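## Task

Every shelf spot is labelled with a lot number on the shelf edge beneath it, and more than one spot may carry the same number. Place one cardboard box from lot 418 and one from lot 414 on the desk, with nothing overhanging the desk edge. All other cardboard boxes stay on their own shelves. If no box of a lot exists in the storeroom, leave that lot out. Do not shift the desk noticeably. The robot must not tip over or be left leaning, or the task fails.

## Robot and tools

ROBOT: a simulated Hello Robot Stretch 3 with a single arm. A two-wheel base carries a mast; a lift slides up and down it, and a telescoping arm reaches out to the robot's right. The base cannot strafe, so the gripper is moved forward or back by driving. Footprint 0.33 m long by 0.34 m wide, rounded rear; it pivots about the midpoint of the drive wheels, 0.05 m behind the front edge. Retracted and folded, the wrist pokes 0.06 m past the right side and a turn sweeps a 0.28 m radius; an unfolded level gripper reaches beyond that.

FRAMES (metres): base frame origin on the floor between the drive wheels, x forward, y left, z up. hand_pose is given in this frame, at the point where closed fingertips meet; with wrist joints at zero its x points up, y back along the arm toward the mast, z to the rear. The odometry frame is the base frame at scene start; base_odometry only counts wheel rotation (slip looks like travel), heading in rad, left positive, -3.142 to 3.142.

move: one action per call; its motions start together. An action holds "base" and/or "joints", optionally "speeds", "pace", "contact_limits"; or "servos": "reboot" alone (re-enables switched-off servos, which then hold in place). Also "cameras" (list of head_camera, nav_camera, wrist_camera, or "all"; [] for none; omitted gives all only on an empty call) and "blocking" (true/omitted waits until everything rests; false returns in about 0.5 s while motion continues; a later move overrides only what it names). An empty move just reports state and images, including the scene number.
- base: exactly one key, an offset from where the last state report placed the base (or from its current spot if a move was still running). translate_m: straight drive in metres, forward positive, -3 to 3. rotate_rad: spin in place, left positive, -6.4 to 6.4.
- joints: one object keyed by joint name, each an absolute target. lift_m 0 to 1.1; arm_m 0 to 0.52 (extension); wrist_yaw_rad -1.345 to 4.42 (0 along the arm, positive toward the front, 3.0 folded over the base); wrist_pitch_rad -1.57 to 0.451 (0 level, negative tips fingers down); wrist_roll_rad -2.911 to 2.918 (0 fingers side by side, level); gripper_m -0.089 to 0.179 (bigger is wider; tip gap is about 0.007 m less when nearly shut, 0.025 m less when wide); head_pan_rad -3.953 to 1.73 (0 ahead, positive left, -1.57 along the arm); head_tilt_rad -1.53 to 0.419 (negative down). Done tolerance: 0.004 for lift, arm, gripper; 0.02 yaw and roll; 0.05 pitch; 0.1 head.
- pace: "default" or "max". Default/max: translate 0.12/0.30 m/s, rotate 0.76/1.90 rad/s, lift 0.11/0.15 m/s, arm 0.14/0.40 m/s. speeds sets a per-key cap up to max. The base is capped at 0.10 m/s and 0.63 rad/s unless lift_m < 0.30, arm_m < 0.03 and wrist_yaw_rad > 2.54.
- contact_limits: effort percent (1 to 100) that halts a motion, placed only next to that motion's command. arm_m: one number (negative sense when retracting). translate_m, rotate_rad: one number compared with each wheel's effort; base moves without one never contact-stop. lift_m: {"down": n, "up": n}, percent of force beyond normal free motion; below roughly 12 it may trip in free air; defaults about 32-47 down, 21-36 up.
Unknown keys make a call invalid; out-of-range values are refused. A refusal, or any stop you did not order, cancels the remaining move, wait and finished_scene calls in that reply. Overlong actions end with time_out.

wait: seconds 0 to 10; returns state, early if running motions settle. stop: brakes all running motions; they report "stopped" and hold, possibly still pressing. zoom_image: camera plus region [x0, y0, x1, y1] in pixels of that camera's newest image, at most 504 by 504. finished_scene: scene = current scene's number; irreversible, must be the reply's last call; its result reports success and the next task.

RESULTS: joint_positions, hand_pose, base_odometry; turned_by_wheels and turned_by_imu (rad since last result; prefer the IMU if they differ by over 0.15); base_tilt in degrees (forward/right positive, bias up to about 4); motor_effort in percent, positive toward higher values, bracket = peak during the last action (wrist pitch tops out near 45, roll near 72). base_status/joint_status: done, moving, off_target (rested short, may still push), stopped, contact_stop (that joint goes slack), time_out and torque_fault (target dropped). on_its_own lists unrequested behaviour; "held at" is a target, not a reading. "move" summarises the worst status; "earlier move" tracks non-blocking moves; "pictures" gives image order. lidar_m: 12 sectors of 30 degrees, first straight ahead, counter-clockwise (4th left, 7th behind, 10th right), scanning a plane 0.17 m up, so it sees table legs not tops; "-" = nothing or too close. wrist_depth_mm and head_depth_mm: 7x7 grids of median depth in mm from the top left; "-" unknown.

CAMERAS: head_camera and nav_camera ride the pan/tilt head; head_camera frames arrive turned (rotate clockwise a quarter to upright), nav_camera (fisheye) the opposite way. wrist_camera sits on the gripper. Intrinsics K and T_world_to_cam (base frame to camera) are supplied, with small errors.

CAUTIONS: grip by commanding gripper_m below the box width; release with at least 0.05 above it or fully open; readings do not confirm a hold; resend if it slips. Fold or unfold the wrist only with lift 0.32 to 0.95, pitch -0.4, roll near 0; once folded, lift may go to 0.25. With yaw below -0.4 keep pitch at -0.5 or lower. Wrist and head never contact-stop; sustained pushing faults them (then reboot servos). Pushing the arm into rigid things with the gripper above about 0.45 m, or driving while holding or hooking something fixed, can tip the robot; if tilt appears, back off. Avoid drops, slams, hard hits and letting go of moving boxes. Loose objects may get nudged occasionally.

Each tool is called after ">>>" in YAML: its name, and indented under it one key for each argument.

## Session

>>> move:
  joints: {"head_pan_rad":-1.57,"head_tilt_rad":-0.4}
  cameras: ["head_camera","nav_camera"]

>>> move:
  joints: {"head_pan_rad":0.3,"head_tilt_rad":-0.4}
  cameras: ["nav_camera"]

>>> move:
  joints: {"head_pan_rad":-3.2,"head_tilt_rad":-0.4}
  cameras: ["nav_camera"]

Scene clock: 1.23 s.
move: done
base_odometry: x=+0.000 y=+0.000 heading=+0.000
turned_by_wheels: +0.000
turned_by_imu: +0.000
base_tilt: forward=-0.3 right=-1.2
lidar_m: 0.73 0.72 0.85 1.53 2.66 1.26 1.01 1.12 1.81 1.62 1.39 0.83
head_depth_mm: 1694 1746 1910 2396 2376 1801 1423 / 1896 2003 2114 2110 2144 1784 1418 / 1875 1971 2118 2241 2255 1781 1406 / 1814 1936 2034 2164 2247 1757 1406 / 1737 1630 1707 1890 2032 1751 1399 / 1673 1756 1871 1998 2005 1746 1387 / 1662 1772 1850 1974 2099 1727 1377
base_status: not commanded
joint_positions: lift_m=+0.374 arm_m=+0.001 wrist_yaw_rad=+3.009 wrist_pitch_rad=-0.462 wrist_roll_rad=+0.000 gripper_m=+0.037 head_pan_rad=-1.607 head_tilt_rad=-0.405
joint_status: all done
measured_speeds: all 0
motor_effort: left_wheel=-0.6(0.7) right_wheel=+0.3(1.1) lift_m=+23.6(23.8) arm_m=-3.6(3.8) wrist_yaw_rad=-1.0(1.1) wrist_pitch_rad=+1.9(2.1) wrist_roll_rad=-0.2(0.3) gripper_m=+0.0(0.8) head_pan_rad=+3.0(5.3) head_tilt_rad=-2.4(8.6)
hand_pose: x=+0.0076 y=+0.0712 z=+0.3774 quat_wxyz=(+0.207, +0.697, +0.116, +0.676) (m; base frame)
wrist_depth_mm: - 138 - - - 855 - / - 151 - - - 969 - / - 167 925 - - 947 - / 832 769 203 807 804 800 762 / 698 675 211 656 652 661 661 / 600 601 126 573 129 577 580 / 523 544 289 354 502 513 511
pictures: head_camera (sideways), nav_camera (sideways)
camera_calibration:
head_camera: T_world_to_cam=[[-0.0338189, 0.346008, -0.937622, 1.23587], [0.995588, -0.0704984, -0.0619255, 0.0741668], [-0.0875275, -0.935579, -0.342097, 0.401302], [0, 0, 0, 1]] pos_world=[0.00308094, -0.0469419, 1.30065]
nav_camera: T_world_to_cam=[[0.00372478, -0.369535, 0.929209, -1.1663], [-0.999719, 0.0203907, 0.0121165, 0.0404587], [-0.0234247, -0.928993, -0.369355, 0.434054], [0, 0, 0, 1]] pos_world=[0.0549591, -0.0285796, 1.24356]

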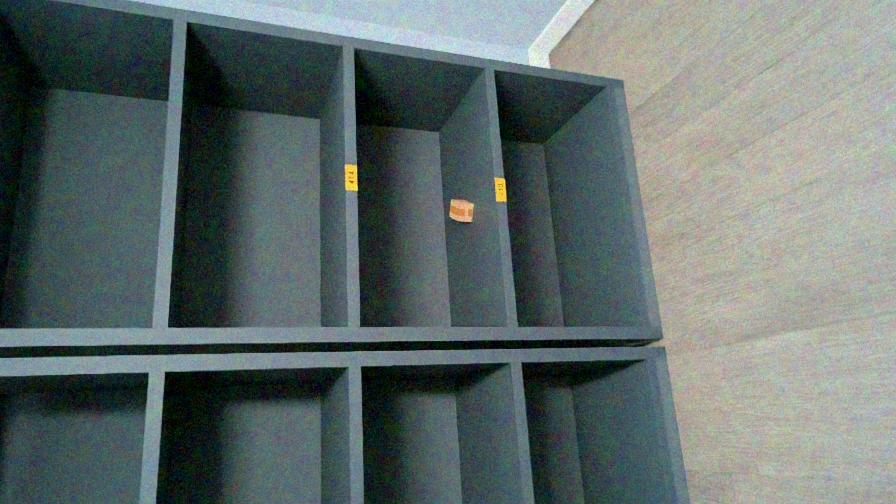

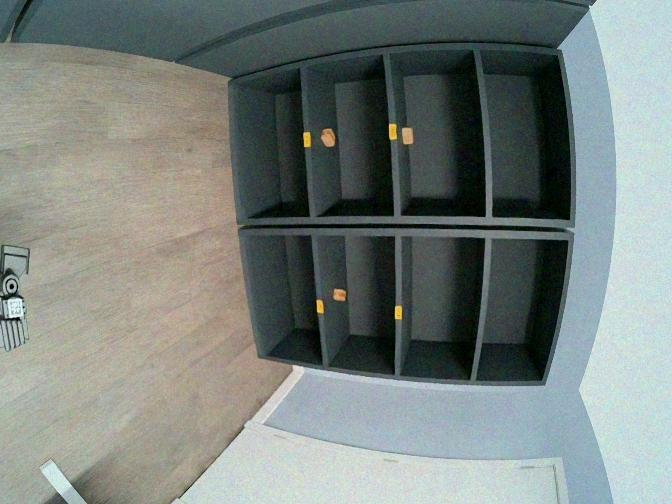

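Scene clock: 2.57 s.
move: done
base_odometry: x=+0.000 y=+0.000 heading=+0.000
turned_by_wheels: +0.000
turned_by_imu: +0.000
base_tilt: forward=-0.4 right=-1.3
lidar_m: 0.73 0.73 0.85 1.53 2.66 1.26 1.01 1.12 1.81 1.63 1.39 0.83
head_depth_mm: 574 610 652 707 756 824 888 / 580 614 658 706 758 824 916 / 584 622 666 709 769 836 913 / 588 627 669 719 777 845 930 / 594 632 676 728 788 860 939 / 600 639 683 735 799 868 953 / 605 645 689 744 808 879 967
base_status: not commanded
joint_positions: lift_m=+0.374 arm_m=+0.001 wrist_yaw_rad=+3.009 wrist_pitch_rad=-0.462 wrist_roll_rad=+0.000 gripper_m=+0.037 head_pan_rad=+0.336 head_tilt_rad=-0.405
joint_status: all done
measured_speeds: all 0
motor_effort: left_wheel=-0.7(1.0) right_wheel=+0.7(1.2) lift_m=+23.8(24.0) arm_m=-4.7(5.2) wrist_yaw_rad=+1.1(2.1) wrist_pitch_rad=+1.8(2.0) wrist_roll_rad=+0.0(0.3) gripper_m=+0.3(0.8) head_pan_rad=-3.0(5.2) head_tilt_rad=+2.8(4.9)
hand_pose: x=+0.0076 y=+0.0712 z=+0.3774 quat_wxyz=(+0.207, +0.697, +0.116, +0.676) (m; base frame)
wrist_depth_mm: - 138 - - - 840 - / - 151 - - - 978 - / - 168 930 - - 939 - / 824 778 204 814 811 794 770 / 697 677 211 671 661 670 671 / 600 606 126 571 129 584 574 / 527 540 287 354 500 515 508
pictures: nav_camera (sideways)
camera_calibration:
nav_camera: T_world_to_cam=[[0.342878, 0.137897, 0.929203, -1.16835], [0.344616, -0.938665, 0.0121373, 0.0323212], [0.873884, 0.316057, -0.36937, 0.428621], [0, 0, 0, 1]] pos_world=[0.0148989, 0.0559828, 1.24356]

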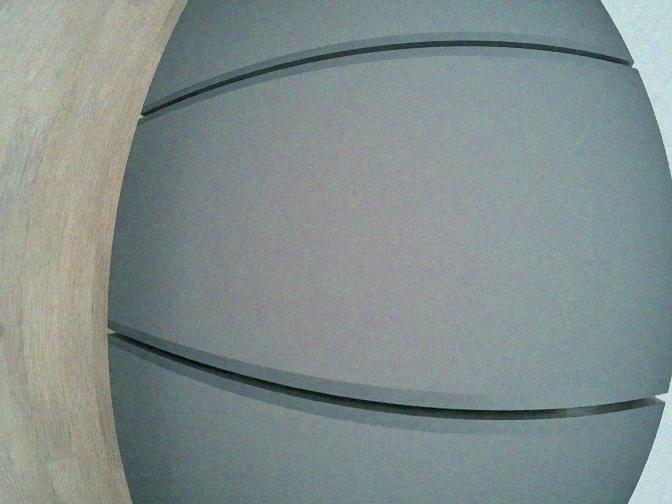

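Scene clock: 5.60 s.
move: done
base_odometry: x=+0.000 y=+0.000 heading=+0.000
turned_by_wheels: +0.000
turned_by_imu: +0.000
base_tilt: forward=-0.2 right=-1.2
lidar_m: 0.72 0.72 0.86 1.53 2.66 1.26 1.01 1.11 1.81 1.63 1.39 0.83
head_depth_mm: 1538 1651 1783 1761 1246 1794 1426 / 1470 1581 1717 1749 1167 1738 1417 / 1428 1524 1639 1706 1097 1707 1371 / 1387 1483 1581 1640 1091 1648 1405 / 1344 1419 1523 1571 1077 1689 1401 / 1295 1379 1470 1535 1071 1631 1355 / 1259 1338 1426 1492 1065 1275 1358
base_status: not commanded
joint_positions: lift_m=+0.374 arm_m=+0.001 wrist_yaw_rad=+3.009 wrist_pitch_rad=-0.462 wrist_roll_rad=+0.000 gripper_m=+0.037 head_pan_rad=-3.208 head_tilt_rad=-0.400
joint_status: all done
measured_speeds: translate_m=+0.000 rotate_rad=+0.000 lift_m=+0.000 arm_m=+0.000 wrist_yaw_rad=+0.000 wrist_pitch_rad=+0.000 wrist_roll_rad=+0.000 head_pan_rad=+0.024 head_tilt_rad=+0.000
motor_effort: left_wheel=-0.6(0.8) right_wheel=+0.7(1.1) lift_m=+24.0(24.3) arm_m=-8.5(9.0) wrist_yaw_rad=-0.2(1.6) wrist_pitch_rad=+1.9(2.1) wrist_roll_rad=+0.3(0.3) gripper_m=+0.3(1.1) head_pan_rad=+3.6(6.2) head_tilt_rad=+4.5(7.6)
hand_pose: x=+0.0076 y=+0.0712 z=+0.3774 quat_wxyz=(+0.207, +0.697, +0.116, +0.676) (m; base frame)
wrist_depth_mm: - 138 - - - 869 - / - 150 - - - 976 - / - 167 944 - - 948 - / 843 768 204 816 822 793 774 / 699 666 211 665 655 674 668 / 596 592 126 575 129 582 576 / 527 540 286 352 508 509 504
pictures: nav_camera (sideways)
camera_calibration:
nav_camera: T_world_to_cam=[[-0.365314, 0.00730413, 0.930856, -1.16619], [0.0510511, 0.998622, 0.0121991, 0.0339928], [-0.929484, 0.0519777, -0.365183, 0.434162], [0, 0, 0, 1]] pos_world=[-0.0242141, -0.0479947, 1.24369]

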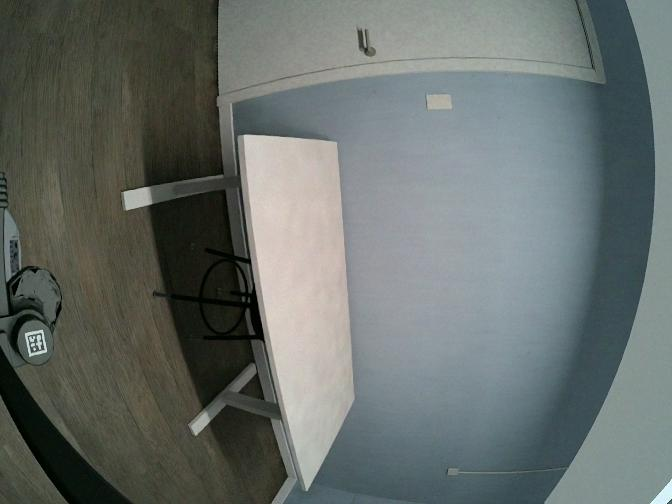

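>>> move:
  joints: {"head_pan_rad":-1.57,"head_tilt_rad":-0.4}
  cameras: ["head_camera","nav_camera"]

>>> zoom_image:
  camera: "nav_camera"
  region: [290, 110, 430, 170]

>>> zoom_image:
  camera: "nav_camera"
  region: [290, 270, 430, 330]

>>> zoom_image:
  camera: "head_camera"
  region: [320, 150, 520, 240]

>>> move:
  joints: {"head_pan_rad":-0.8,"head_tilt_rad":-0.3}
  cameras: ["nav_camera","head_camera"]

>>> move:
  joints: {"head_pan_rad":1.6,"head_tilt_rad":-0.3}
  cameras: ["nav_camera"]

Scene clock: 23.53 s.
move: done
base_odometry: x=+0.000 y=+0.000 heading=+0.000
turned_by_wheels: +0.000
turned_by_imu: +0.000
base_tilt: forward=-0.3 right=-1.2
lidar_m: 0.72 0.73 0.85 1.53 2.66 1.26 1.01 1.11 1.81 1.62 1.39 0.83
head_depth_mm: 1825 1811 1871 1988 2132 1826 1425 / 1881 1992 2116 2160 2196 1793 1425 / 1846 1944 2066 2180 2282 1779 1410 / 1801 1913 2031 2141 2242 1781 1406 / 1377 1481 1596 1720 1868 1773 1397 / 1710 1827 1896 2024 2116 1744 1382 / 1671 1765 1845 1985 2115 1757 1389
base_status: not commanded
joint_positions: lift_m=+0.374 arm_m=+0.001 wrist_yaw_rad=+3.009 wrist_pitch_rad=-0.462 wrist_roll_rad=+0.000 gripper_m=+0.037 head_pan_rad=-1.562 head_tilt_rad=-0.400
joint_status: all done
measured_speeds: translate_m=+0.000 rotate_rad=+0.000 lift_m=+0.000 arm_m=+0.000 wrist_yaw_rad=+0.000 wrist_pitch_rad=+0.000 wrist_roll_rad=+0.000 head_pan_rad=-0.024 head_tilt_rad=+0.000
motor_effort: left_wheel=-0.4(0.7) right_wheel=+0.7(1.4) lift_m=+25.3(25.3) arm_m=-13.1(13.3) wrist_yaw_rad=-0.4(1.6) wrist_pitch_rad=+2.0(2.0) wrist_roll_rad=-0.2(0.3) gripper_m=+0.5(1.1) head_pan_rad=-3.2(5.3) head_tilt_rad=+4.4(8.1)
hand_pose: x=+0.0076 y=+0.0712 z=+0.3774 quat_wxyz=(+0.207, +0.697, +0.116, +0.676) (m; base frame)
wrist_depth_mm: - 138 - - - 858 - / - 150 - - - 977 - / - 167 924 - - 934 - / 833 765 204 811 801 805 770 / 700 675 212 663 656 676 668 / 603 596 127 576 129 578 574 / 524 539 288 353 506 509 515
pictures: head_camera (sideways), nav_camera (sideways)
camera_calibration:
head_camera: T_world_to_cam=[[-0.049351, 0.339498, -0.939311, 1.23824], [0.997764, -0.0256791, -0.0617033, 0.0738221], [-0.0450688, -0.940256, -0.337471, 0.395043], [0, 0, 0, 1]] pos_world=[0.00525522, -0.0470419, 1.30096]
nav_camera: T_world_to_cam=[[0.0204022, -0.364489, 0.930984, -1.1687], [-0.999617, -0.0248301, 0.012185, 0.0403689], [0.0186751, -0.930877, -0.364856, 0.427959], [0, 0, 0, 1]] pos_world=[0.0562053, -0.0265973, 1.24369]

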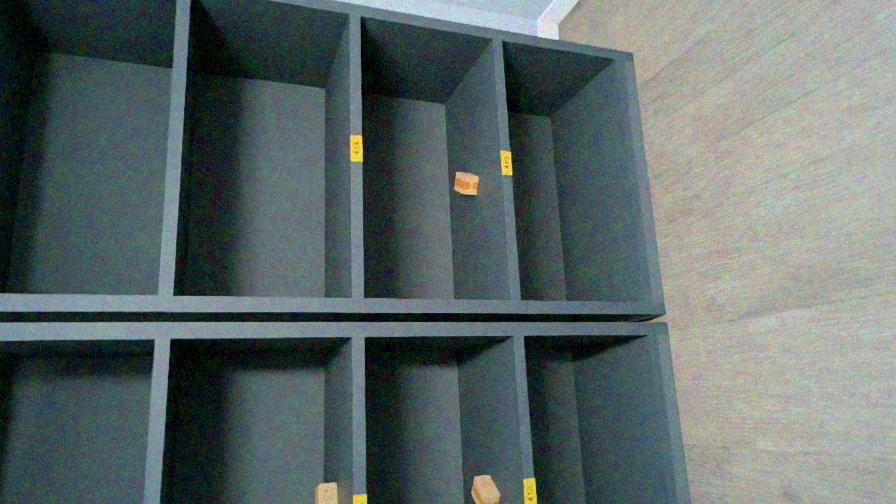

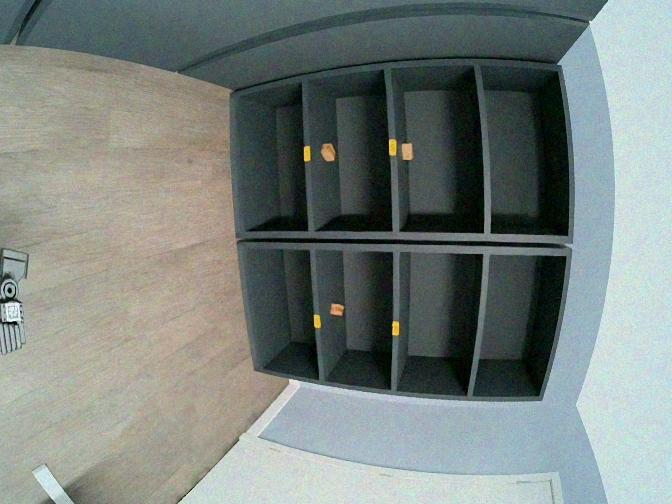

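Scaled by 3.600 from the camera's 672x504 image, which has a finer 792x594 frame.

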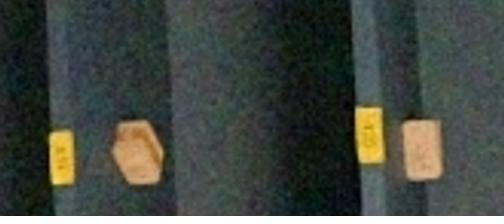

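Scaled by 3.600 from the camera's 672x504 image, which has a finer 792x594 frame.

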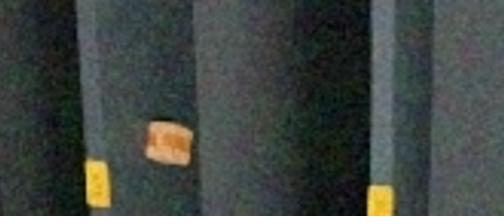

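Scaled by 2.520 from the camera's 896x504 image, which has a finer 1280x720 frame.

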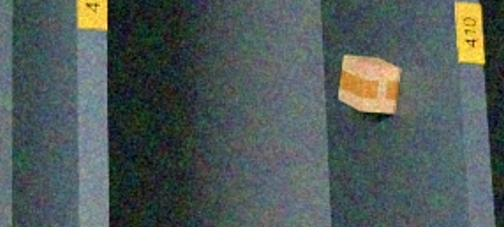

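Scene clock: 24.50 s.
move: done
base_odometry: x=+0.000 y=+0.000 heading=+0.000
turned_by_wheels: +0.000
turned_by_imu: +0.000
base_tilt: forward=-0.4 right=-1.1
lidar_m: 0.72 0.73 0.85 1.53 2.66 1.26 1.01 1.11 1.81 1.63 1.39 0.83
head_depth_mm: 1637 1825 1917 1968 1926 1932 1573 / 1652 1712 1905 2011 2034 1929 1554 / 1453 1523 1612 1735 1831 1882 1550 / 1187 1258 1325 1420 1513 1629 1543 / 1016 1061 1116 1176 1239 1315 1402 / 889 928 964 1009 1054 1115 1165 / 791 814 847 882 918 957 1002
base_status: not commanded
joint_positions: lift_m=+0.374 arm_m=+0.001 wrist_yaw_rad=+3.009 wrist_pitch_rad=-0.462 wrist_roll_rad=+0.000 gripper_m=+0.037 head_pan_rad=-0.781 head_tilt_rad=-0.297
joint_status: all done
measured_speeds: all 0
motor_effort: left_wheel=-0.2(0.7) right_wheel=+0.7(1.1) lift_m=+24.3(25.4) arm_m=-12.6(13.3) wrist_yaw_rad=+0.4(1.4) wrist_pitch_rad=+1.9(2.0) wrist_roll_rad=-0.1(0.4) gripper_m=+0.8(0.9) head_pan_rad=+0.6(6.2) head_tilt_rad=+4.3(8.5)
hand_pose: x=+0.0076 y=+0.0712 z=+0.3774 quat_wxyz=(+0.207, +0.697, +0.116, +0.676) (m; base frame)
wrist_depth_mm: - 138 - - - 846 - / - 150 - - - 968 - / - 167 920 - - 936 - / 827 773 203 806 803 786 768 / 701 677 211 658 660 676 668 / 600 604 126 571 128 580 573 / 526 538 290 353 502 512 509
pictures: head_camera (sideways), nav_camera (sideways)
camera_calibration:
head_camera: T_world_to_cam=[[-0.204557, 0.137466, -0.969154, 1.2781], [0.731031, 0.679886, -0.0578611, 0.0705073], [0.650961, -0.720318, -0.239567, 0.263377], [0, 0, 0, 1]] pos_world=[0.038452, -0.033916, 1.30585]
nav_camera: T_world_to_cam=[[0.202046, -0.17612, 0.96341, -1.21211], [-0.693413, -0.720409, 0.0137257, 0.0365877], [0.691632, -0.670815, -0.26768, 0.297401], [0, 0, 0, 1]] pos_world=[0.0645805, 0.012383, 1.24686]

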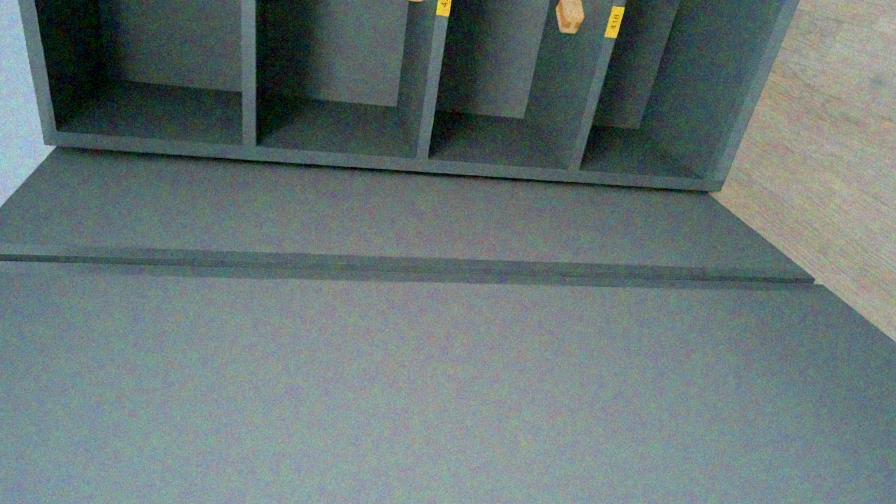

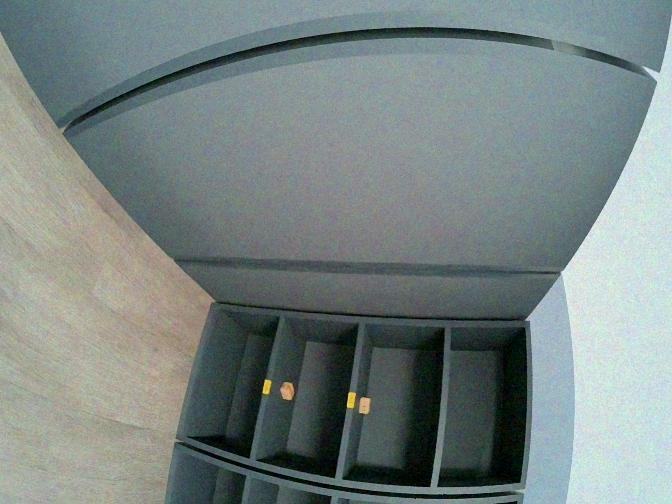

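Scene clock: 27.13 s.
move: done
base_odometry: x=+0.000 y=+0.000 heading=+0.000
turned_by_wheels: +0.000
turned_by_imu: +0.000
base_tilt: forward=-0.3 right=-1.2
lidar_m: 0.72 0.73 0.85 1.53 2.65 1.25 1.01 1.11 1.82 1.63 1.40 0.83
head_depth_mm: 1260 1263 1262 1281 1285 1300 1310 / 2429 1567 1585 1593 1616 1624 1507 / 2409 2538 2638 2813 2884 2031 1553 / 2388 2473 2579 2732 2783 2004 1543 / 2304 2425 2541 2686 2753 2006 1533 / 2265 2340 2468 2601 2697 1981 1526 / 2227 2289 2439 2512 2621 1971 1528
base_status: not commanded
joint_positions: lift_m=+0.374 arm_m=+0.001 wrist_yaw_rad=+3.009 wrist_pitch_rad=-0.462 wrist_roll_rad=+0.000 gripper_m=+0.037 head_pan_rad=+1.608 head_tilt_rad=-0.297
joint_status: all done
measured_speeds: translate_m=+0.000 rotate_rad=+0.000 lift_m=+0.000 arm_m=+0.000 wrist_yaw_rad=+0.000 wrist_pitch_rad=+0.000 wrist_roll_rad=+0.000 head_pan_rad=-0.024 head_tilt_rad=+0.000
motor_effort: left_wheel=-0.1(0.8) right_wheel=+0.5(1.3) lift_m=+25.3(25.7) arm_m=-13.3(13.7) wrist_yaw_rad=-0.9(1.7) wrist_pitch_rad=+1.9(2.1) wrist_roll_rad=-0.2(0.3) gripper_m=+0.2(1.0) head_pan_rad=-3.3(5.7) head_tilt_rad=-1.6(6.7)
hand_pose: x=+0.0076 y=+0.0712 z=+0.3774 quat_wxyz=(+0.207, +0.697, +0.116, +0.676) (m; base frame)
wrist_depth_mm: - 139 - - - 860 - / - 150 - - - 982 - / - 167 934 - - 932 - / 838 758 203 823 800 810 766 / 696 668 211 675 651 674 678 / 595 590 126 569 129 582 582 / 529 533 289 354 500 509 511
pictures: nav_camera (sideways)
camera_calibration:
nav_camera: T_world_to_cam=[[-0.0270626, 0.266673, 0.963407, -1.21072], [0.998564, 0.0517773, 0.0137181, 0.0261966], [-0.0462243, 0.962395, -0.267692, 0.301867], [0, 0, 0, 1]] pos_world=[-0.0449706, 0.0309952, 1.24686]

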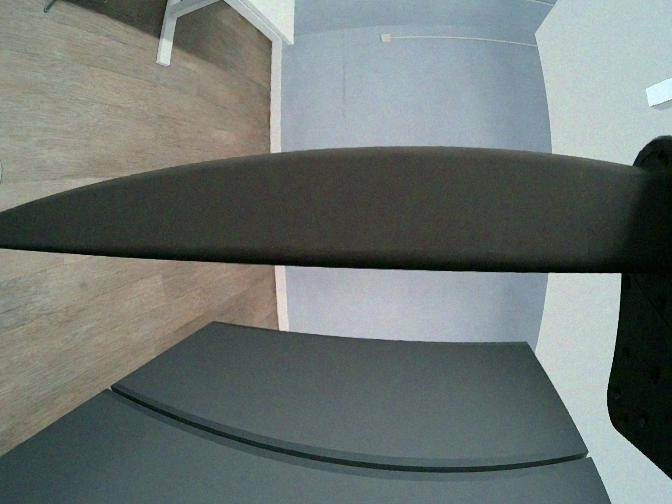

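>>> move:
  joints: {"head_pan_rad":-1.25,"head_tilt_rad":-0.4}
  cameras: ["head_camera"]

>>> zoom_image:
  camera: "head_camera"
  region: [310, 200, 390, 330]

>>> zoom_image:
  camera: "head_camera"
  region: [460, 200, 560, 330]

>>> zoom_image:
  camera: "head_camera"
  region: [310, 0, 510, 80]

Scene clock: 45.23 s.
move: done
base_odometry: x=+0.000 y=+0.000 heading=+0.000
turned_by_wheels: +0.000
turned_by_imu: +0.000
base_tilt: forward=-0.5 right=-1.4
lidar_m: 0.72 0.73 0.85 1.53 2.66 1.25 1.01 1.11 1.81 1.63 1.39 0.83
head_depth_mm: 1716 1822 1893 2051 2183 1805 1423 / 1414 1462 1586 1968 2080 1781 1411 / 1740 1863 1919 2019 1978 1760 1411 / 1753 1866 1942 2063 2151 1763 1403 / 1762 1888 1982 2070 2212 1755 1402 / 1781 1868 1957 2022 2109 1751 1387 / 1504 1543 1647 1711 1840 1716 1388
base_status: not commanded
joint_positions: lift_m=+0.374 arm_m=+0.001 wrist_yaw_rad=+3.009 wrist_pitch_rad=-0.462 wrist_roll_rad=+0.000 gripper_m=+0.037 head_pan_rad=-1.258 head_tilt_rad=-0.404
joint_status: all done
measured_speeds: translate_m=+0.000 rotate_rad=+0.000 lift_m=+0.000 arm_m=+0.000 wrist_yaw_rad=+0.000 wrist_pitch_rad=+0.000 wrist_roll_rad=+0.000 head_pan_rad=+0.024 head_tilt_rad=+0.000
motor_effort: left_wheel=-0.4(0.7) right_wheel=+0.4(1.1) lift_m=+25.3(26.6) arm_m=-12.5(13.4) wrist_yaw_rad=-1.0(1.7) wrist_pitch_rad=+1.9(2.1) wrist_roll_rad=-0.1(0.3) gripper_m=+0.8(0.9) head_pan_rad=+3.4(4.8) head_tilt_rad=+2.4(6.9)
hand_pose: x=+0.0076 y=+0.0712 z=+0.3774 quat_wxyz=(+0.207, +0.697, +0.116, +0.676) (m; base frame)
wrist_depth_mm: - 138 - - - 851 - / - 151 - - - 975 - / - 167 930 - - 936 - / 841 770 204 816 805 802 770 / 700 674 211 663 657 670 675 / 601 595 126 576 129 588 579 / 529 534 286 354 506 509 508
pictures: head_camera (sideways)
camera_calibration:
head_camera: T_world_to_cam=[[-0.149672, 0.312699, -0.937986, 1.23709], [0.95984, 0.273626, -0.0619399, 0.07437], [0.237289, -0.909587, -0.341095, 0.398059], [0, 0, 0, 1]] pos_world=[0.0193197, -0.0451171, 1.30075]

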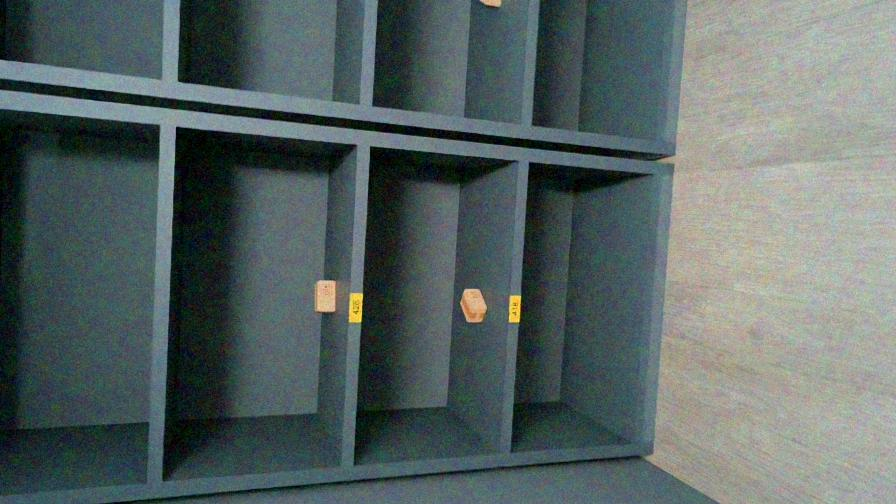

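Scaled by 3.877 from the camera's 896x504 image, which has a finer 1280x720 frame.

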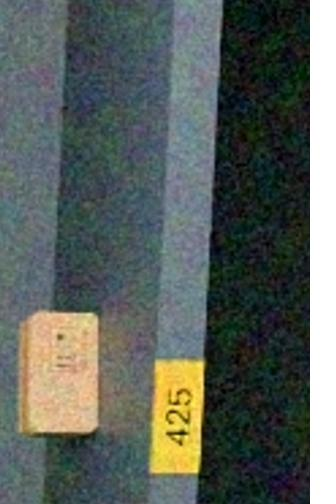

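Scaled by 3.877 from the camera's 896x504 image, which has a finer 1280x720 frame.

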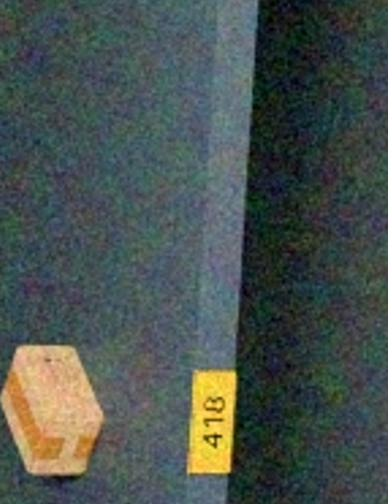

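Scaled by 2.520 from the camera's 896x504 image, which has a finer 1280x720 frame.

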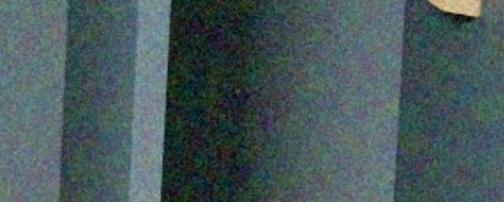

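>>> move:
  base: {"rotate_rad":-1.22}
  joints: {"head_pan_rad":-0.3,"head_tilt_rad":-0.3}
  pace: "max"
  cameras: ["head_camera","nav_camera"]

>>> zoom_image:
  camera: "nav_camera"
  region: [300, 150, 460, 400]

Scene clock: 85.87 s.
move: done
base_odometry: x=+0.000 y=+0.000 heading=-1.220
turned_by_wheels: -1.220
turned_by_imu: -1.199
base_tilt: forward=-0.3 right=-1.2
lidar_m: 1.62 0.92 0.73 0.73 0.79 1.19 2.65 1.63 1.01 1.11 1.67 1.63
head_depth_mm: 1880 1996 2047 2054 1984 1959 1565 / 1792 1983 2079 2168 2221 1944 1568 / 1808 1922 2034 2153 2182 1910 1553 / 1548 1869 1980 2050 2012 1856 1546 / 1572 1828 1913 1719 1836 1845 1542 / 1589 1803 1923 2005 1968 1889 1540 / 1615 1767 1886 1970 1933 1857 1521
base_status: done
joint_positions: lift_m=+0.374 arm_m=+0.001 wrist_yaw_rad=+3.009 wrist_pitch_rad=-0.462 wrist_roll_rad=+0.000 gripper_m=+0.037 head_pan_rad=-0.298 head_tilt_rad=-0.296
joint_status: all done
measured_speeds: all 0
motor_effort: left_wheel=+7.8(11.9) right_wheel=-9.9(13.4) lift_m=+27.0(27.3) arm_m=-13.1(13.8) wrist_yaw_rad=+0.0(1.7) wrist_pitch_rad=+1.9(2.1) wrist_roll_rad=+0.2(0.3) gripper_m=+0.1(1.0) head_pan_rad=-2.9(5.0) head_tilt_rad=-1.2(7.2)
hand_pose: x=+0.0076 y=+0.0712 z=+0.3774 quat_wxyz=(+0.207, +0.697, +0.116, +0.676) (m; base frame)
wrist_depth_mm: 744 138 - - - - - / 804 151 162 - 774 - - / 897 167 176 - - - - / 830 761 203 814 818 798 798 / 704 674 211 671 653 673 670 / 597 596 126 569 129 575 575 / 525 542 287 355 506 512 503
pictures: head_camera (sideways), nav_camera (sideways)
camera_calibration:
head_camera: T_world_to_cam=[[-0.244303, 0.0267222, -0.969331, 1.27863], [0.332513, 0.941322, -0.0578541, 0.0729646], [0.910907, -0.336449, -0.238853, 0.260883], [0, 0, 0, 1]] pos_world=[0.0504722, -0.0150773, 1.30595]
nav_camera: T_world_to_cam=[[0.26, -0.0621636, 0.963605, -1.21279], [-0.280323, -0.959808, 0.0137183, 0.0340705], [0.924023, -0.273688, -0.266976, 0.295094], [0, 0, 0, 1]] pos_world=[0.0522037, 0.0380732, 1.24697]

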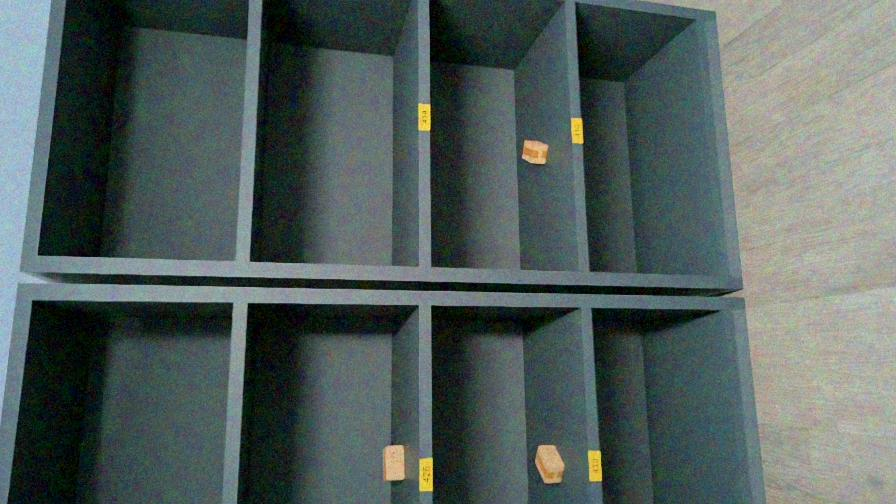

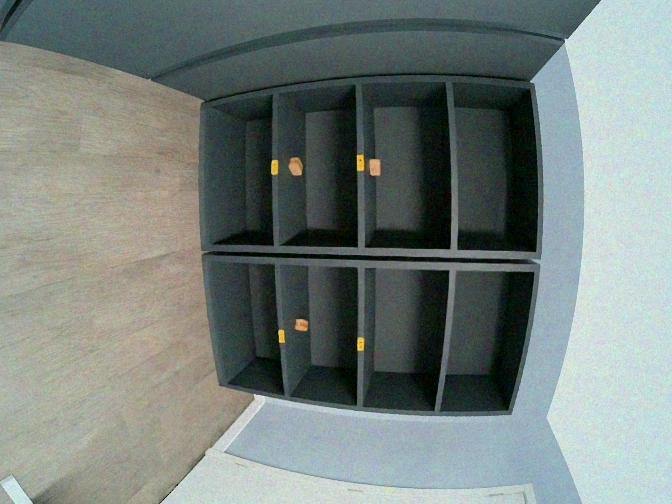

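Scaled by 2.016 from the camera's 672x504 image, which has a finer 792x594 frame.

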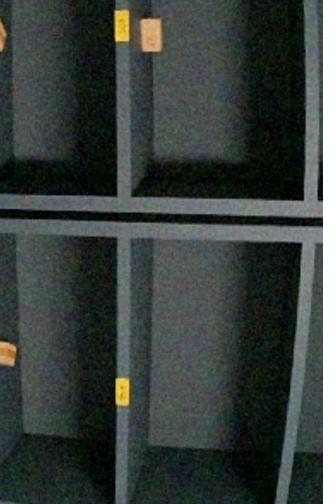

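>>> zoom_image:
  camera: "head_camera"
  region: [390, 80, 470, 150]

>>> zoom_image:
  camera: "head_camera"
  region: [520, 420, 620, 500]

>>> move:
  base: {"translate_m":0.78}
  pace: "max"

>>> move:
  base: {"rotate_rad":1.57}
  joints: {"head_pan_rad":-1.57,"head_tilt_rad":-0.5,"lift_m":0.6}
  cameras: ["head_camera","nav_camera"]
  pace: "max"

Scaled by 6.300 from the camera's 896x504 image, which has a finer 1280x720 frame.

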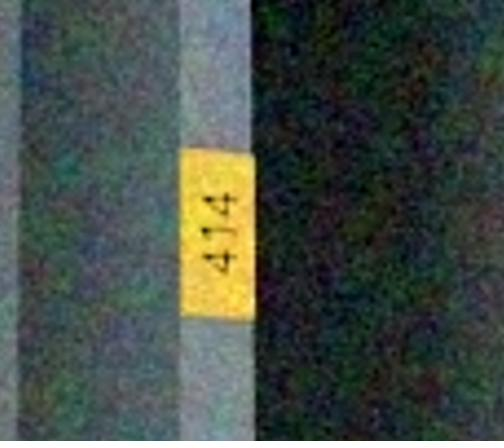

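Scaled by 5.040 from the camera's 896x504 image, which has a finer 1280x720 frame.

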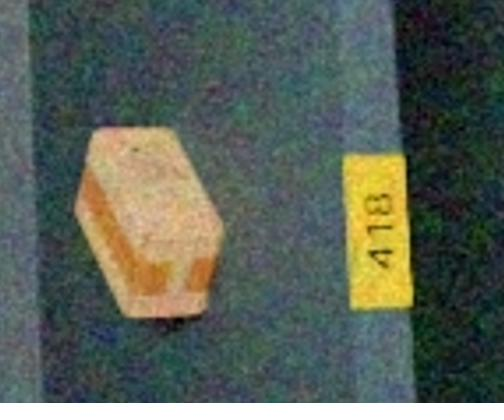

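Scene clock: 102.87 s.
move: done
base_odometry: x=+0.268 y=-0.732 heading=-1.219
turned_by_wheels: +0.000
turned_by_imu: +0.000
base_tilt: forward=-0.3 right=-1.2
lidar_m: 1.29 0.79 0.63 0.63 0.68 1.03 3.40 1.95 1.42 1.64 1.48 0.89
head_depth_mm: 1201 1234 1333 1356 1482 1218 1423 / 758 801 874 986 1448 1159 1412 / 855 810 866 884 938 986 1037 / 1127 1097 1229 1154 1260 1145 1291 / 1107 1124 1212 1246 1356 1186 1306 / 1089 1111 1194 1220 1321 1180 1299 / 1067 1089 1172 1096 1296 1124 1004
base_status: done
joint_positions: lift_m=+0.374 arm_m=+0.001 wrist_yaw_rad=+3.009 wrist_pitch_rad=-0.462 wrist_roll_rad=+0.000 gripper_m=+0.037 head_pan_rad=-0.300 head_tilt_rad=-0.301
joint_status: not commanded
measured_speeds: all 0
motor_effort: left_wheel=+8.0(12.4) right_wheel=+1.1(10.5) lift_m=+27.9(29.3) arm_m=-8.4(11.8) wrist_yaw_rad=-0.1(2.1) wrist_pitch_rad=+1.9(2.1) wrist_roll_rad=+0.0(0.3) gripper_m=+0.5(1.1) head_pan_rad=-3.1(3.8) head_tilt_rad=+0.1(4.0)
hand_pose: x=+0.0076 y=+0.0712 z=+0.3774 quat_wxyz=(+0.207, +0.697, +0.116, +0.676) (m; base frame)
wrist_depth_mm: 652 138 - - - - 622 / 700 150 161 - - 676 664 / - 167 175 - - 758 - / 803 769 198 786 769 784 767 / 700 676 211 659 651 676 664 / 608 603 126 573 128 581 579 / 531 533 287 353 504 509 511
pictures: none

Scene clock: 106.30 s.
move: done
base_odometry: x=+0.268 y=-0.732 heading=+0.350
turned_by_wheels: +1.570
turned_by_imu: +1.545
base_tilt: forward=-0.3 right=-1.1
lidar_m: 0.63 0.67 1.01 3.40 2.13 1.42 1.64 1.48 0.89 1.30 0.80 0.63
head_depth_mm: 845 1114 1063 911 1011 1072 1226 / 879 1141 1196 1352 1252 1330 1251 / 912 1159 1208 1375 1238 1418 1266 / 946 1172 1130 1395 1226 1458 1263 / 981 1177 1211 1414 1197 1439 1269 / 1029 1197 1188 1426 1211 1490 1274 / 1064 1170 1123 1282 1203 1377 1286
base_status: done
joint_positions: lift_m=+0.600 arm_m=+0.001 wrist_yaw_rad=+3.009 wrist_pitch_rad=-0.463 wrist_roll_rad=+0.000 gripper_m=+0.037 head_pan_rad=-1.571 head_tilt_rad=-0.502
joint_status: all done
measured_speeds: all 0
motor_effort: left_wheel=-8.8(12.9) right_wheel=+8.3(12.3) lift_m=+30.3(34.0) arm_m=-12.6(13.2) wrist_yaw_rad=-0.4(1.5) wrist_pitch_rad=+2.2(2.2) wrist_roll_rad=+0.0(0.3) gripper_m=+0.5(0.8) head_pan_rad=+3.4(6.2) head_tilt_rad=+1.6(7.0)
hand_pose: x=+0.0076 y=+0.0710 z=+0.6027 quat_wxyz=(+0.208, +0.697, +0.117, +0.676) (m; base frame)
wrist_depth_mm: - 138 - - - - - / - 150 - - - - - / - 167 - - - - - / - - 204 - - - - / - - 211 946 932 953 897 / 871 876 126 815 129 834 828 / 758 758 287 762 738 739 734
pictures: head_camera (sideways), nav_camera (sideways)
camera_calibration:
head_camera: T_world_to_cam=[[-0.0462594, 0.434564, -0.899452, 1.18619], [0.997478, -0.0284187, -0.0650312, 0.0782279], [-0.0538215, -0.900193, -0.432153, 0.518343], [0, 0, 0, 1]] pos_world=[0.00473969, -0.0466433, 1.29601]
nav_camera: T_world_to_cam=[[0.0169794, -0.458221, 0.888676, -1.11349], [-0.999805, -0.0167574, 0.0104622, 0.0426089], [0.0100979, -0.88868, -0.458416, 0.549839], [0, 0, 0, 1]] pos_world=[0.0559548, -0.0208803, 1.24114]

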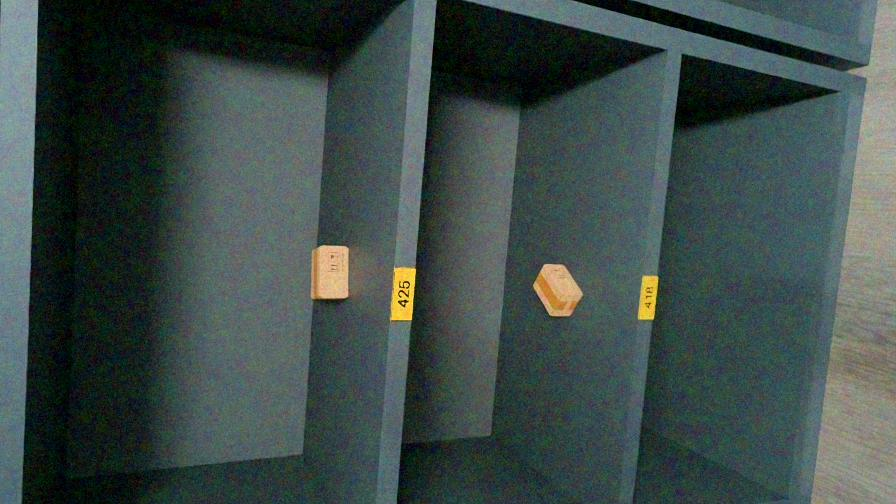

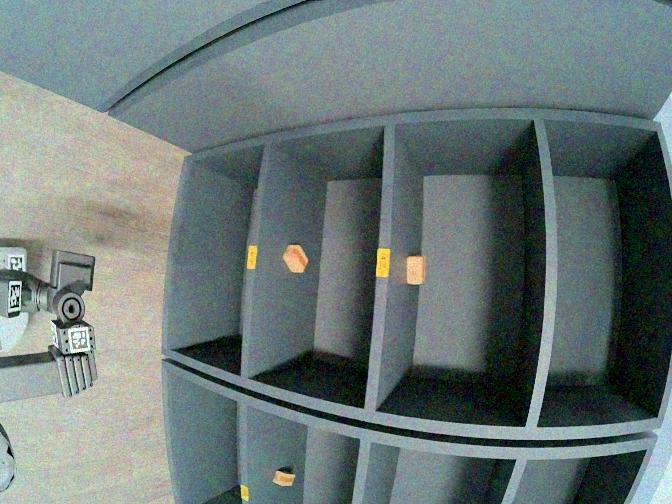

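>>> move:
  base: {"rotate_rad":-0.09}

>>> move:
  base: {"translate_m":0.1}
  joints: {"wrist_pitch_rad":-0.4,"lift_m":0.65}

>>> move:
  joints: {"wrist_yaw_rad":0,"gripper_m":0.15}
  pace: "max"
  cameras: ["wrist_camera","head_camera"]

Scene clock: 131.10 s.
move: done
base_odometry: x=+0.268 y=-0.732 heading=+0.261
turned_by_wheels: -0.090
turned_by_imu: -0.088
base_tilt: forward=-0.4 right=-1.2
lidar_m: 0.62 0.65 0.91 3.40 2.33 1.42 1.64 1.48 0.89 1.19 0.86 0.65
head_depth_mm: 766 850 841 905 1012 1398 1270 / 856 1140 1135 1086 1135 1139 1247 / 883 1160 1212 1382 1241 1470 1271 / 915 1163 1217 1391 1233 1454 1264 / 959 1166 1054 1386 1194 1450 1261 / 997 1162 1208 1389 1213 1440 1253 / 1054 1164 1181 1395 1200 1430 1259
base_status: done
joint_positions: lift_m=+0.600 arm_m=+0.001 wrist_yaw_rad=+3.009 wrist_pitch_rad=-0.463 wrist_roll_rad=+0.000 gripper_m=+0.037 head_pan_rad=-1.570 head_tilt_rad=-0.500
joint_status: not commanded
measured_speeds: all 0
motor_effort: left_wheel=+7.8(10.3) right_wheel=-9.2(11.6) lift_m=+26.8(28.3) arm_m=-11.5(12.2) wrist_yaw_rad=+1.6(1.6) wrist_pitch_rad=+2.1(2.3) wrist_roll_rad=-0.2(0.3) gripper_m=+0.7(0.7) head_pan_rad=+3.9(4.1) head_tilt_rad=+4.2(5.0)
hand_pose: x=+0.0076 y=+0.0710 z=+0.6027 quat_wxyz=(+0.208, +0.697, +0.117, +0.676) (m; base frame)
wrist_depth_mm: - 139 - - - - - / - 151 - - - - - / - 167 - - - - - / - - 203 - - - - / - - 212 952 944 967 - / 877 854 126 826 129 848 815 / 768 747 287 754 735 735 738
pictures: none

Scene clock: 133.23 s.
move: done
base_odometry: x=+0.365 y=-0.707 heading=+0.261
turned_by_wheels: +0.000
turned_by_imu: +0.000
base_tilt: forward=-0.4 right=-1.1
lidar_m: 0.53 0.55 0.77 2.27 1.64 1.50 1.74 1.57 0.93 1.30 0.73 0.54
head_depth_mm: 828 1125 1079 1010 1059 1121 1249 / 855 1160 1211 1365 1244 1368 1256 / 885 1162 1212 1379 1246 1468 1269 / 916 1163 1145 1387 1229 1463 1265 / 958 1165 1221 1388 1199 1454 1263 / 995 1168 1210 1390 1210 1437 1257 / 1044 1155 1121 1301 1173 1356 1258
base_status: done
joint_positions: lift_m=+0.650 arm_m=+0.001 wrist_yaw_rad=+3.009 wrist_pitch_rad=-0.420 wrist_roll_rad=+0.000 gripper_m=+0.037 head_pan_rad=-1.570 head_tilt_rad=-0.500
joint_status: all done
measured_speeds: all 0
motor_effort: left_wheel=+8.2(12.7) right_wheel=+1.0(7.2) lift_m=+22.7(33.8) arm_m=-11.5(12.3) wrist_yaw_rad=-0.9(1.6) wrist_pitch_rad=+3.2(4.9) wrist_roll_rad=+0.1(0.3) gripper_m=+0.4(1.0) head_pan_rad=+3.0(4.3) head_tilt_rad=+3.1(4.5)
hand_pose: x=+0.0083 y=+0.0767 z=+0.6623 quat_wxyz=(+0.193, +0.699, +0.102, +0.681) (m; base frame)
wrist_depth_mm: - 137 - - - - - / - 148 - - - - - / - 163 - - - - - / - 189 206 - - - - / - - 203 - - - - / 952 965 129 916 129 925 - / 842 831 267 827 796 814 -
pictures: none

Scene clock: 135.07 s.
move: done
base_odometry: x=+0.365 y=-0.707 heading=+0.261
turned_by_wheels: +0.000
turned_by_imu: +0.000
base_tilt: forward=-0.3 right=-1.2
lidar_m: 0.53 0.55 0.77 2.28 1.63 1.50 1.73 1.56 0.93 1.30 0.73 0.54
head_depth_mm: 831 1126 1076 1011 1056 1126 1253 / 857 1158 1216 1367 1244 1375 1266 / 884 1160 1221 1390 1239 1461 1263 / 918 1166 1147 1394 1227 1463 1263 / 954 1158 1216 1392 1192 1444 1268 / 998 1168 1209 1385 1218 1450 1258 / 1048 1154 1125 1297 1173 1348 1255
base_status: not commanded
joint_positions: lift_m=+0.650 arm_m=+0.001 wrist_yaw_rad=+0.003 wrist_pitch_rad=-0.420 wrist_roll_rad=+0.000 gripper_m=+0.150 head_pan_rad=-1.570 head_tilt_rad=-0.500
joint_status: all done
measured_speeds: all 0
motor_effort: left_wheel=+8.0(9.0) right_wheel=+1.0(1.4) lift_m=+23.8(24.1) arm_m=-10.7(11.8) wrist_yaw_rad=-2.7(8.2) wrist_pitch_rad=+3.1(3.3) wrist_roll_rad=-0.1(0.4) gripper_m=+0.4(82.8) head_pan_rad=+2.8(3.7) head_tilt_rad=+3.2(4.1)
hand_pose: x=-0.0208 y=-0.3697 z=+0.6623 quat_wxyz=(+0.692, +0.149, -0.691, -0.147) (m; base frame)
wrist_depth_mm: - - - - - - 535 / - - - - - - 594 / - - - - - - - / - - - - - 735 - / - 146 - - - 143 - / - 125 922 914 926 124 124 / - 796 835 827 808 774 114
pictures: head_camera (sideways), wrist_camera
camera_calibration:
head_camera: T_world_to_cam=[[-0.0466693, 0.432116, -0.900609, 1.18768], [0.997508, -0.0276004, -0.0649334, 0.0780445], [-0.052916, -0.901395, -0.429751, 0.51521], [0, 0, 0, 1]] pos_world=[0.00484102, -0.0466534, 1.29612]
wrist_camera: T_world_to_cam=[[-0.998878, -0.0398963, -0.0255112, -0.0120381], [-0.00249976, 0.582389, -0.812906, 0.786185], [0.0472894, -0.811931, -0.581835, 0.25227], [0, 0, 0, 1]] pos_world=[-0.021989, -0.25352, 0.785567]

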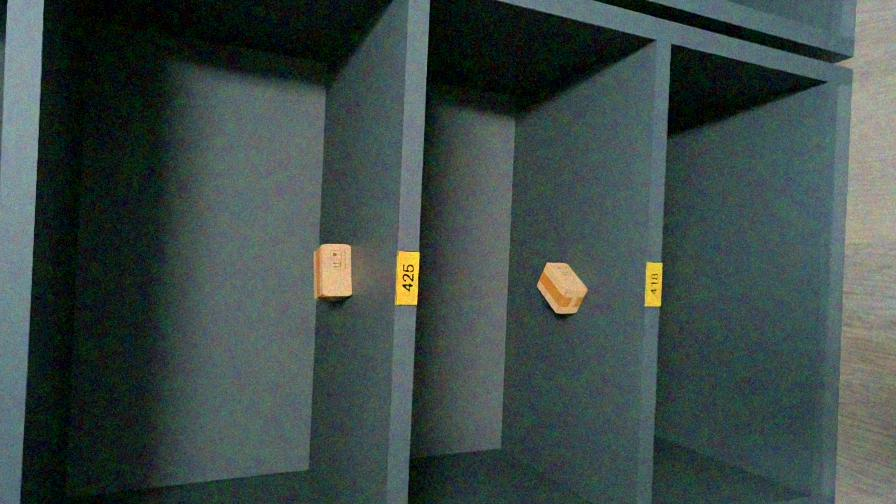

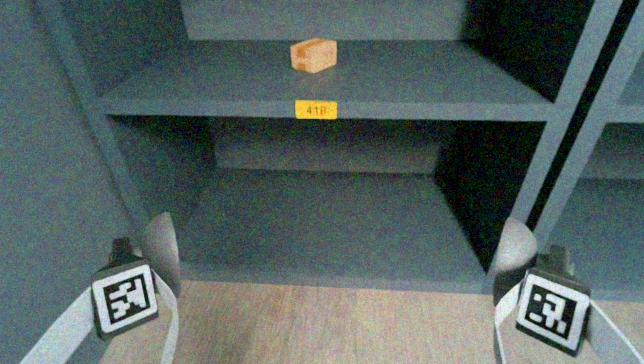

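>>> move:
  base: {"rotate_rad":0.9}

>>> move:
  base: {"translate_m":-0.33}

>>> move:
  base: {"rotate_rad":-0.91}

>>> move:
  base: {"translate_m":0.235}
  joints: {"wrist_pitch_rad":-0.3,"lift_m":0.56}
  cameras: ["wrist_camera","head_camera"]

Scene clock: 160.90 s.
move: done
base_odometry: x=+0.365 y=-0.707 heading=+1.160
turned_by_wheels: +0.900
turned_by_imu: +0.886
base_tilt: forward=-0.3 right=-1.3
lidar_m: 0.67 1.39 2.37 1.50 1.74 1.56 0.93 0.98 0.87 0.57 0.53 0.53
head_depth_mm: 688 768 869 967 1078 1229 1249 / 625 692 774 875 1011 1189 1288 / 573 628 695 778 878 1020 1199 / 533 581 641 705 787 892 1026 / 492 532 577 636 702 785 896 / 459 494 533 580 638 707 791 / 431 461 494 536 582 640 709
base_status: done
joint_positions: lift_m=+0.650 arm_m=+0.001 wrist_yaw_rad=+0.003 wrist_pitch_rad=-0.420 wrist_roll_rad=+0.000 gripper_m=+0.150 head_pan_rad=-1.570 head_tilt_rad=-0.500
joint_status: not commanded
measured_speeds: all 0
motor_effort: left_wheel=-8.8(12.7) right_wheel=+9.3(12.5) lift_m=+24.8(25.4) arm_m=-12.6(12.6) wrist_yaw_rad=-2.5(4.4) wrist_pitch_rad=+3.2(3.3) wrist_roll_rad=+0.0(0.3) gripper_m=+0.7(1.0) head_pan_rad=+2.9(3.5) head_tilt_rad=+1.6(3.5)
hand_pose: x=-0.0209 y=-0.3697 z=+0.6623 quat_wxyz=(+0.692, +0.148, -0.691, -0.147) (m; base frame)
wrist_depth_mm: - - - 403 450 - - / - - - 435 - - - / - - - 470 - - - / - - - 520 - - - / - 146 - 584 - 142 - / - 125 - 649 911 124 - / - 119 - 780 807 779 111
pictures: none

Scene clock: 165.33 s.
move: done
base_odometry: x=+0.233 y=-1.009 heading=+1.160
turned_by_wheels: +0.000
turned_by_imu: +0.000
base_tilt: forward=-0.4 right=-1.2
lidar_m: 0.92 1.92 2.49 1.49 1.54 1.26 0.64 0.62 1.06 0.79 0.73 0.73
head_depth_mm: 825 976 1075 785 1217 969 854 / 782 879 973 898 1197 992 1239 / 736 800 881 971 1104 1215 1236 / 747 810 877 962 1067 1201 1267 / 692 748 814 891 982 1099 1230 / 646 695 751 816 894 990 1114 / 605 646 697 753 821 902 1002
base_status: done
joint_positions: lift_m=+0.650 arm_m=+0.001 wrist_yaw_rad=+0.003 wrist_pitch_rad=-0.420 wrist_roll_rad=+0.000 gripper_m=+0.150 head_pan_rad=-1.570 head_tilt_rad=-0.500
joint_status: not commanded
measured_speeds: all 0
motor_effort: left_wheel=-6.1(12.4) right_wheel=-5.3(11.8) lift_m=+25.4(27.1) arm_m=-12.1(13.3) wrist_yaw_rad=-2.2(4.7) wrist_pitch_rad=+3.2(3.3) wrist_roll_rad=+0.0(0.3) gripper_m=+0.7(1.2) head_pan_rad=+2.6(3.6) head_tilt_rad=+1.3(3.0)
hand_pose: x=-0.0209 y=-0.3697 z=+0.6623 quat_wxyz=(+0.692, +0.148, -0.691, -0.147) (m; base frame)
wrist_depth_mm: 415 452 - - - 812 - / 440 463 - - - - - / - 503 - - - - - / - 543 - - - - - / - 146 - - - 143 - / - 125 - 922 - 124 - / - 122 811 812 803 - 111
pictures: none

Scene clock: 167.90 s.
move: done
base_odometry: x=+0.233 y=-1.009 heading=+0.251
turned_by_wheels: -0.910
turned_by_imu: -0.896
base_tilt: forward=-0.4 right=-1.2
lidar_m: 0.73 0.76 1.04 3.64 2.18 1.49 1.54 1.26 0.62 0.71 0.92 0.75
head_depth_mm: 536 528 558 613 684 879 1182 / 722 797 766 677 712 783 876 / 852 927 994 724 1143 949 1021 / 854 927 989 715 1185 946 1167 / 854 926 995 706 1171 944 1163 / 856 921 996 699 1169 936 1161 / 857 925 981 691 1178 930 1157
base_status: done
joint_positions: lift_m=+0.650 arm_m=+0.001 wrist_yaw_rad=+0.003 wrist_pitch_rad=-0.420 wrist_roll_rad=+0.000 gripper_m=+0.150 head_pan_rad=-1.570 head_tilt_rad=-0.500
joint_status: not commanded
measured_speeds: all 0
motor_effort: left_wheel=+7.7(11.7) right_wheel=-8.6(14.2) lift_m=+26.9(27.1) arm_m=-12.8(13.5) wrist_yaw_rad=-2.5(4.2) wrist_pitch_rad=+3.2(3.3) wrist_roll_rad=-0.1(0.3) gripper_m=+0.4(1.2) head_pan_rad=+2.4(3.1) head_tilt_rad=+1.4(2.1)
hand_pose: x=-0.0209 y=-0.3697 z=+0.6623 quat_wxyz=(+0.692, +0.148, -0.691, -0.147) (m; base frame)
wrist_depth_mm: 761 - - - - - 308 / - 560 - - - - 333 / - - - - - 378 358 / - - - - - 410 - / - 155 - - 967 142 - / - 126 - - - 124 - / - 118 - - 639 592 111
pictures: none

Scene clock: 171.37 s.
move: done
base_odometry: x=+0.461 y=-0.951 heading=+0.251
turned_by_wheels: +0.000
turned_by_imu: +0.000
base_tilt: forward=-0.3 right=-1.1
lidar_m: 0.49 0.52 0.71 2.04 1.86 1.67 1.77 1.46 0.72 1.05 0.69 0.51
head_depth_mm: 831 928 995 738 1105 968 1020 / 854 925 995 732 1193 961 1182 / 855 924 997 722 1187 956 1177 / 860 926 1001 714 1184 948 1170 / 860 928 999 705 1174 939 1154 / 858 928 1003 699 1181 938 1158 / 862 932 983 690 1158 933 1149
base_status: done
joint_positions: lift_m=+0.560 arm_m=+0.001 wrist_yaw_rad=+0.003 wrist_pitch_rad=-0.321 wrist_roll_rad=+0.000 gripper_m=+0.150 head_pan_rad=-1.570 head_tilt_rad=-0.500
joint_status: all done
measured_speeds: all 0
motor_effort: left_wheel=+4.2(12.3) right_wheel=+7.0(10.0) lift_m=+24.5(26.6) arm_m=-12.5(13.3) wrist_yaw_rad=-3.5(4.8) wrist_pitch_rad=+3.4(5.3) wrist_roll_rad=+0.1(0.4) gripper_m=+0.6(1.1) head_pan_rad=+1.7(2.9) head_tilt_rad=-0.3(1.7)
hand_pose: x=-0.0209 y=-0.3811 z=+0.5950 quat_wxyz=(+0.698, +0.114, -0.697, -0.112) (m; base frame)
wrist_depth_mm: - 740 - - - 688 - / - - - 524 - - - / - - - - - - - / - - - - - - - / - 146 - - - 142 - / - 125 - - - 124 - / - 118 - - - - 111
pictures: head_camera (sideways), wrist_camera
camera_calibration:
head_camera: T_world_to_cam=[[-0.0466693, 0.432116, -0.900609, 1.18768], [0.997508, -0.0276004, -0.0649334, 0.0780445], [-0.052916, -0.901395, -0.429751, 0.51521], [0, 0, 0, 1]] pos_world=[0.00484102, -0.0466534, 1.29612]
wrist_camera: T_world_to_cam=[[-0.998888, -0.0418005, -0.0217891, -0.0171633], [-0.00199892, 0.49938, -0.866381, 0.73836], [0.0470962, -0.865374, -0.498908, 0.134208], [0, 0, 0, 1]] pos_world=[-0.021989, -0.253299, 0.706284]

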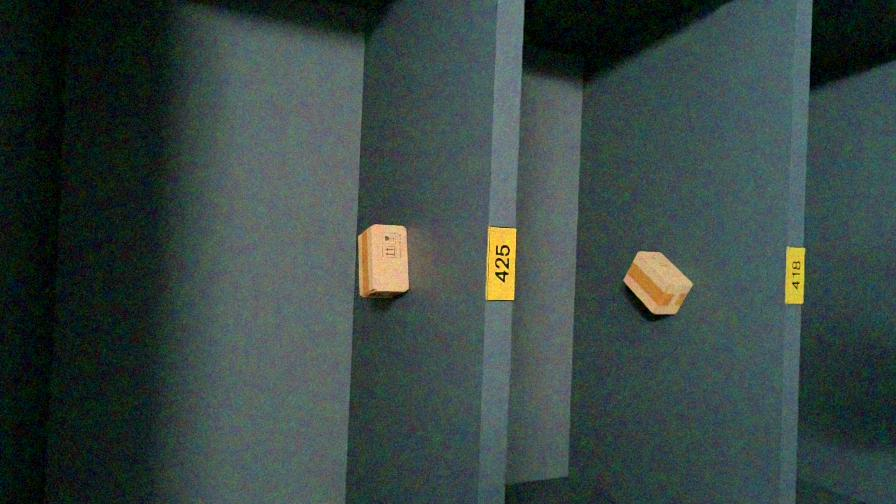

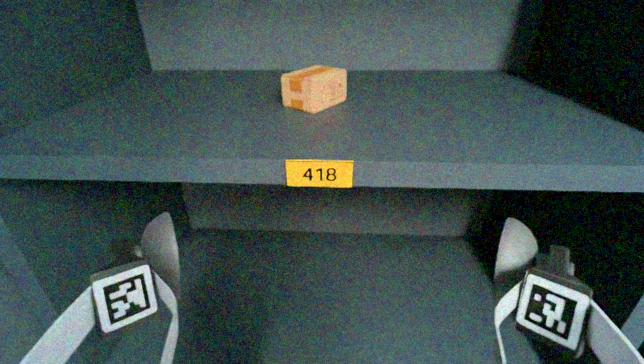

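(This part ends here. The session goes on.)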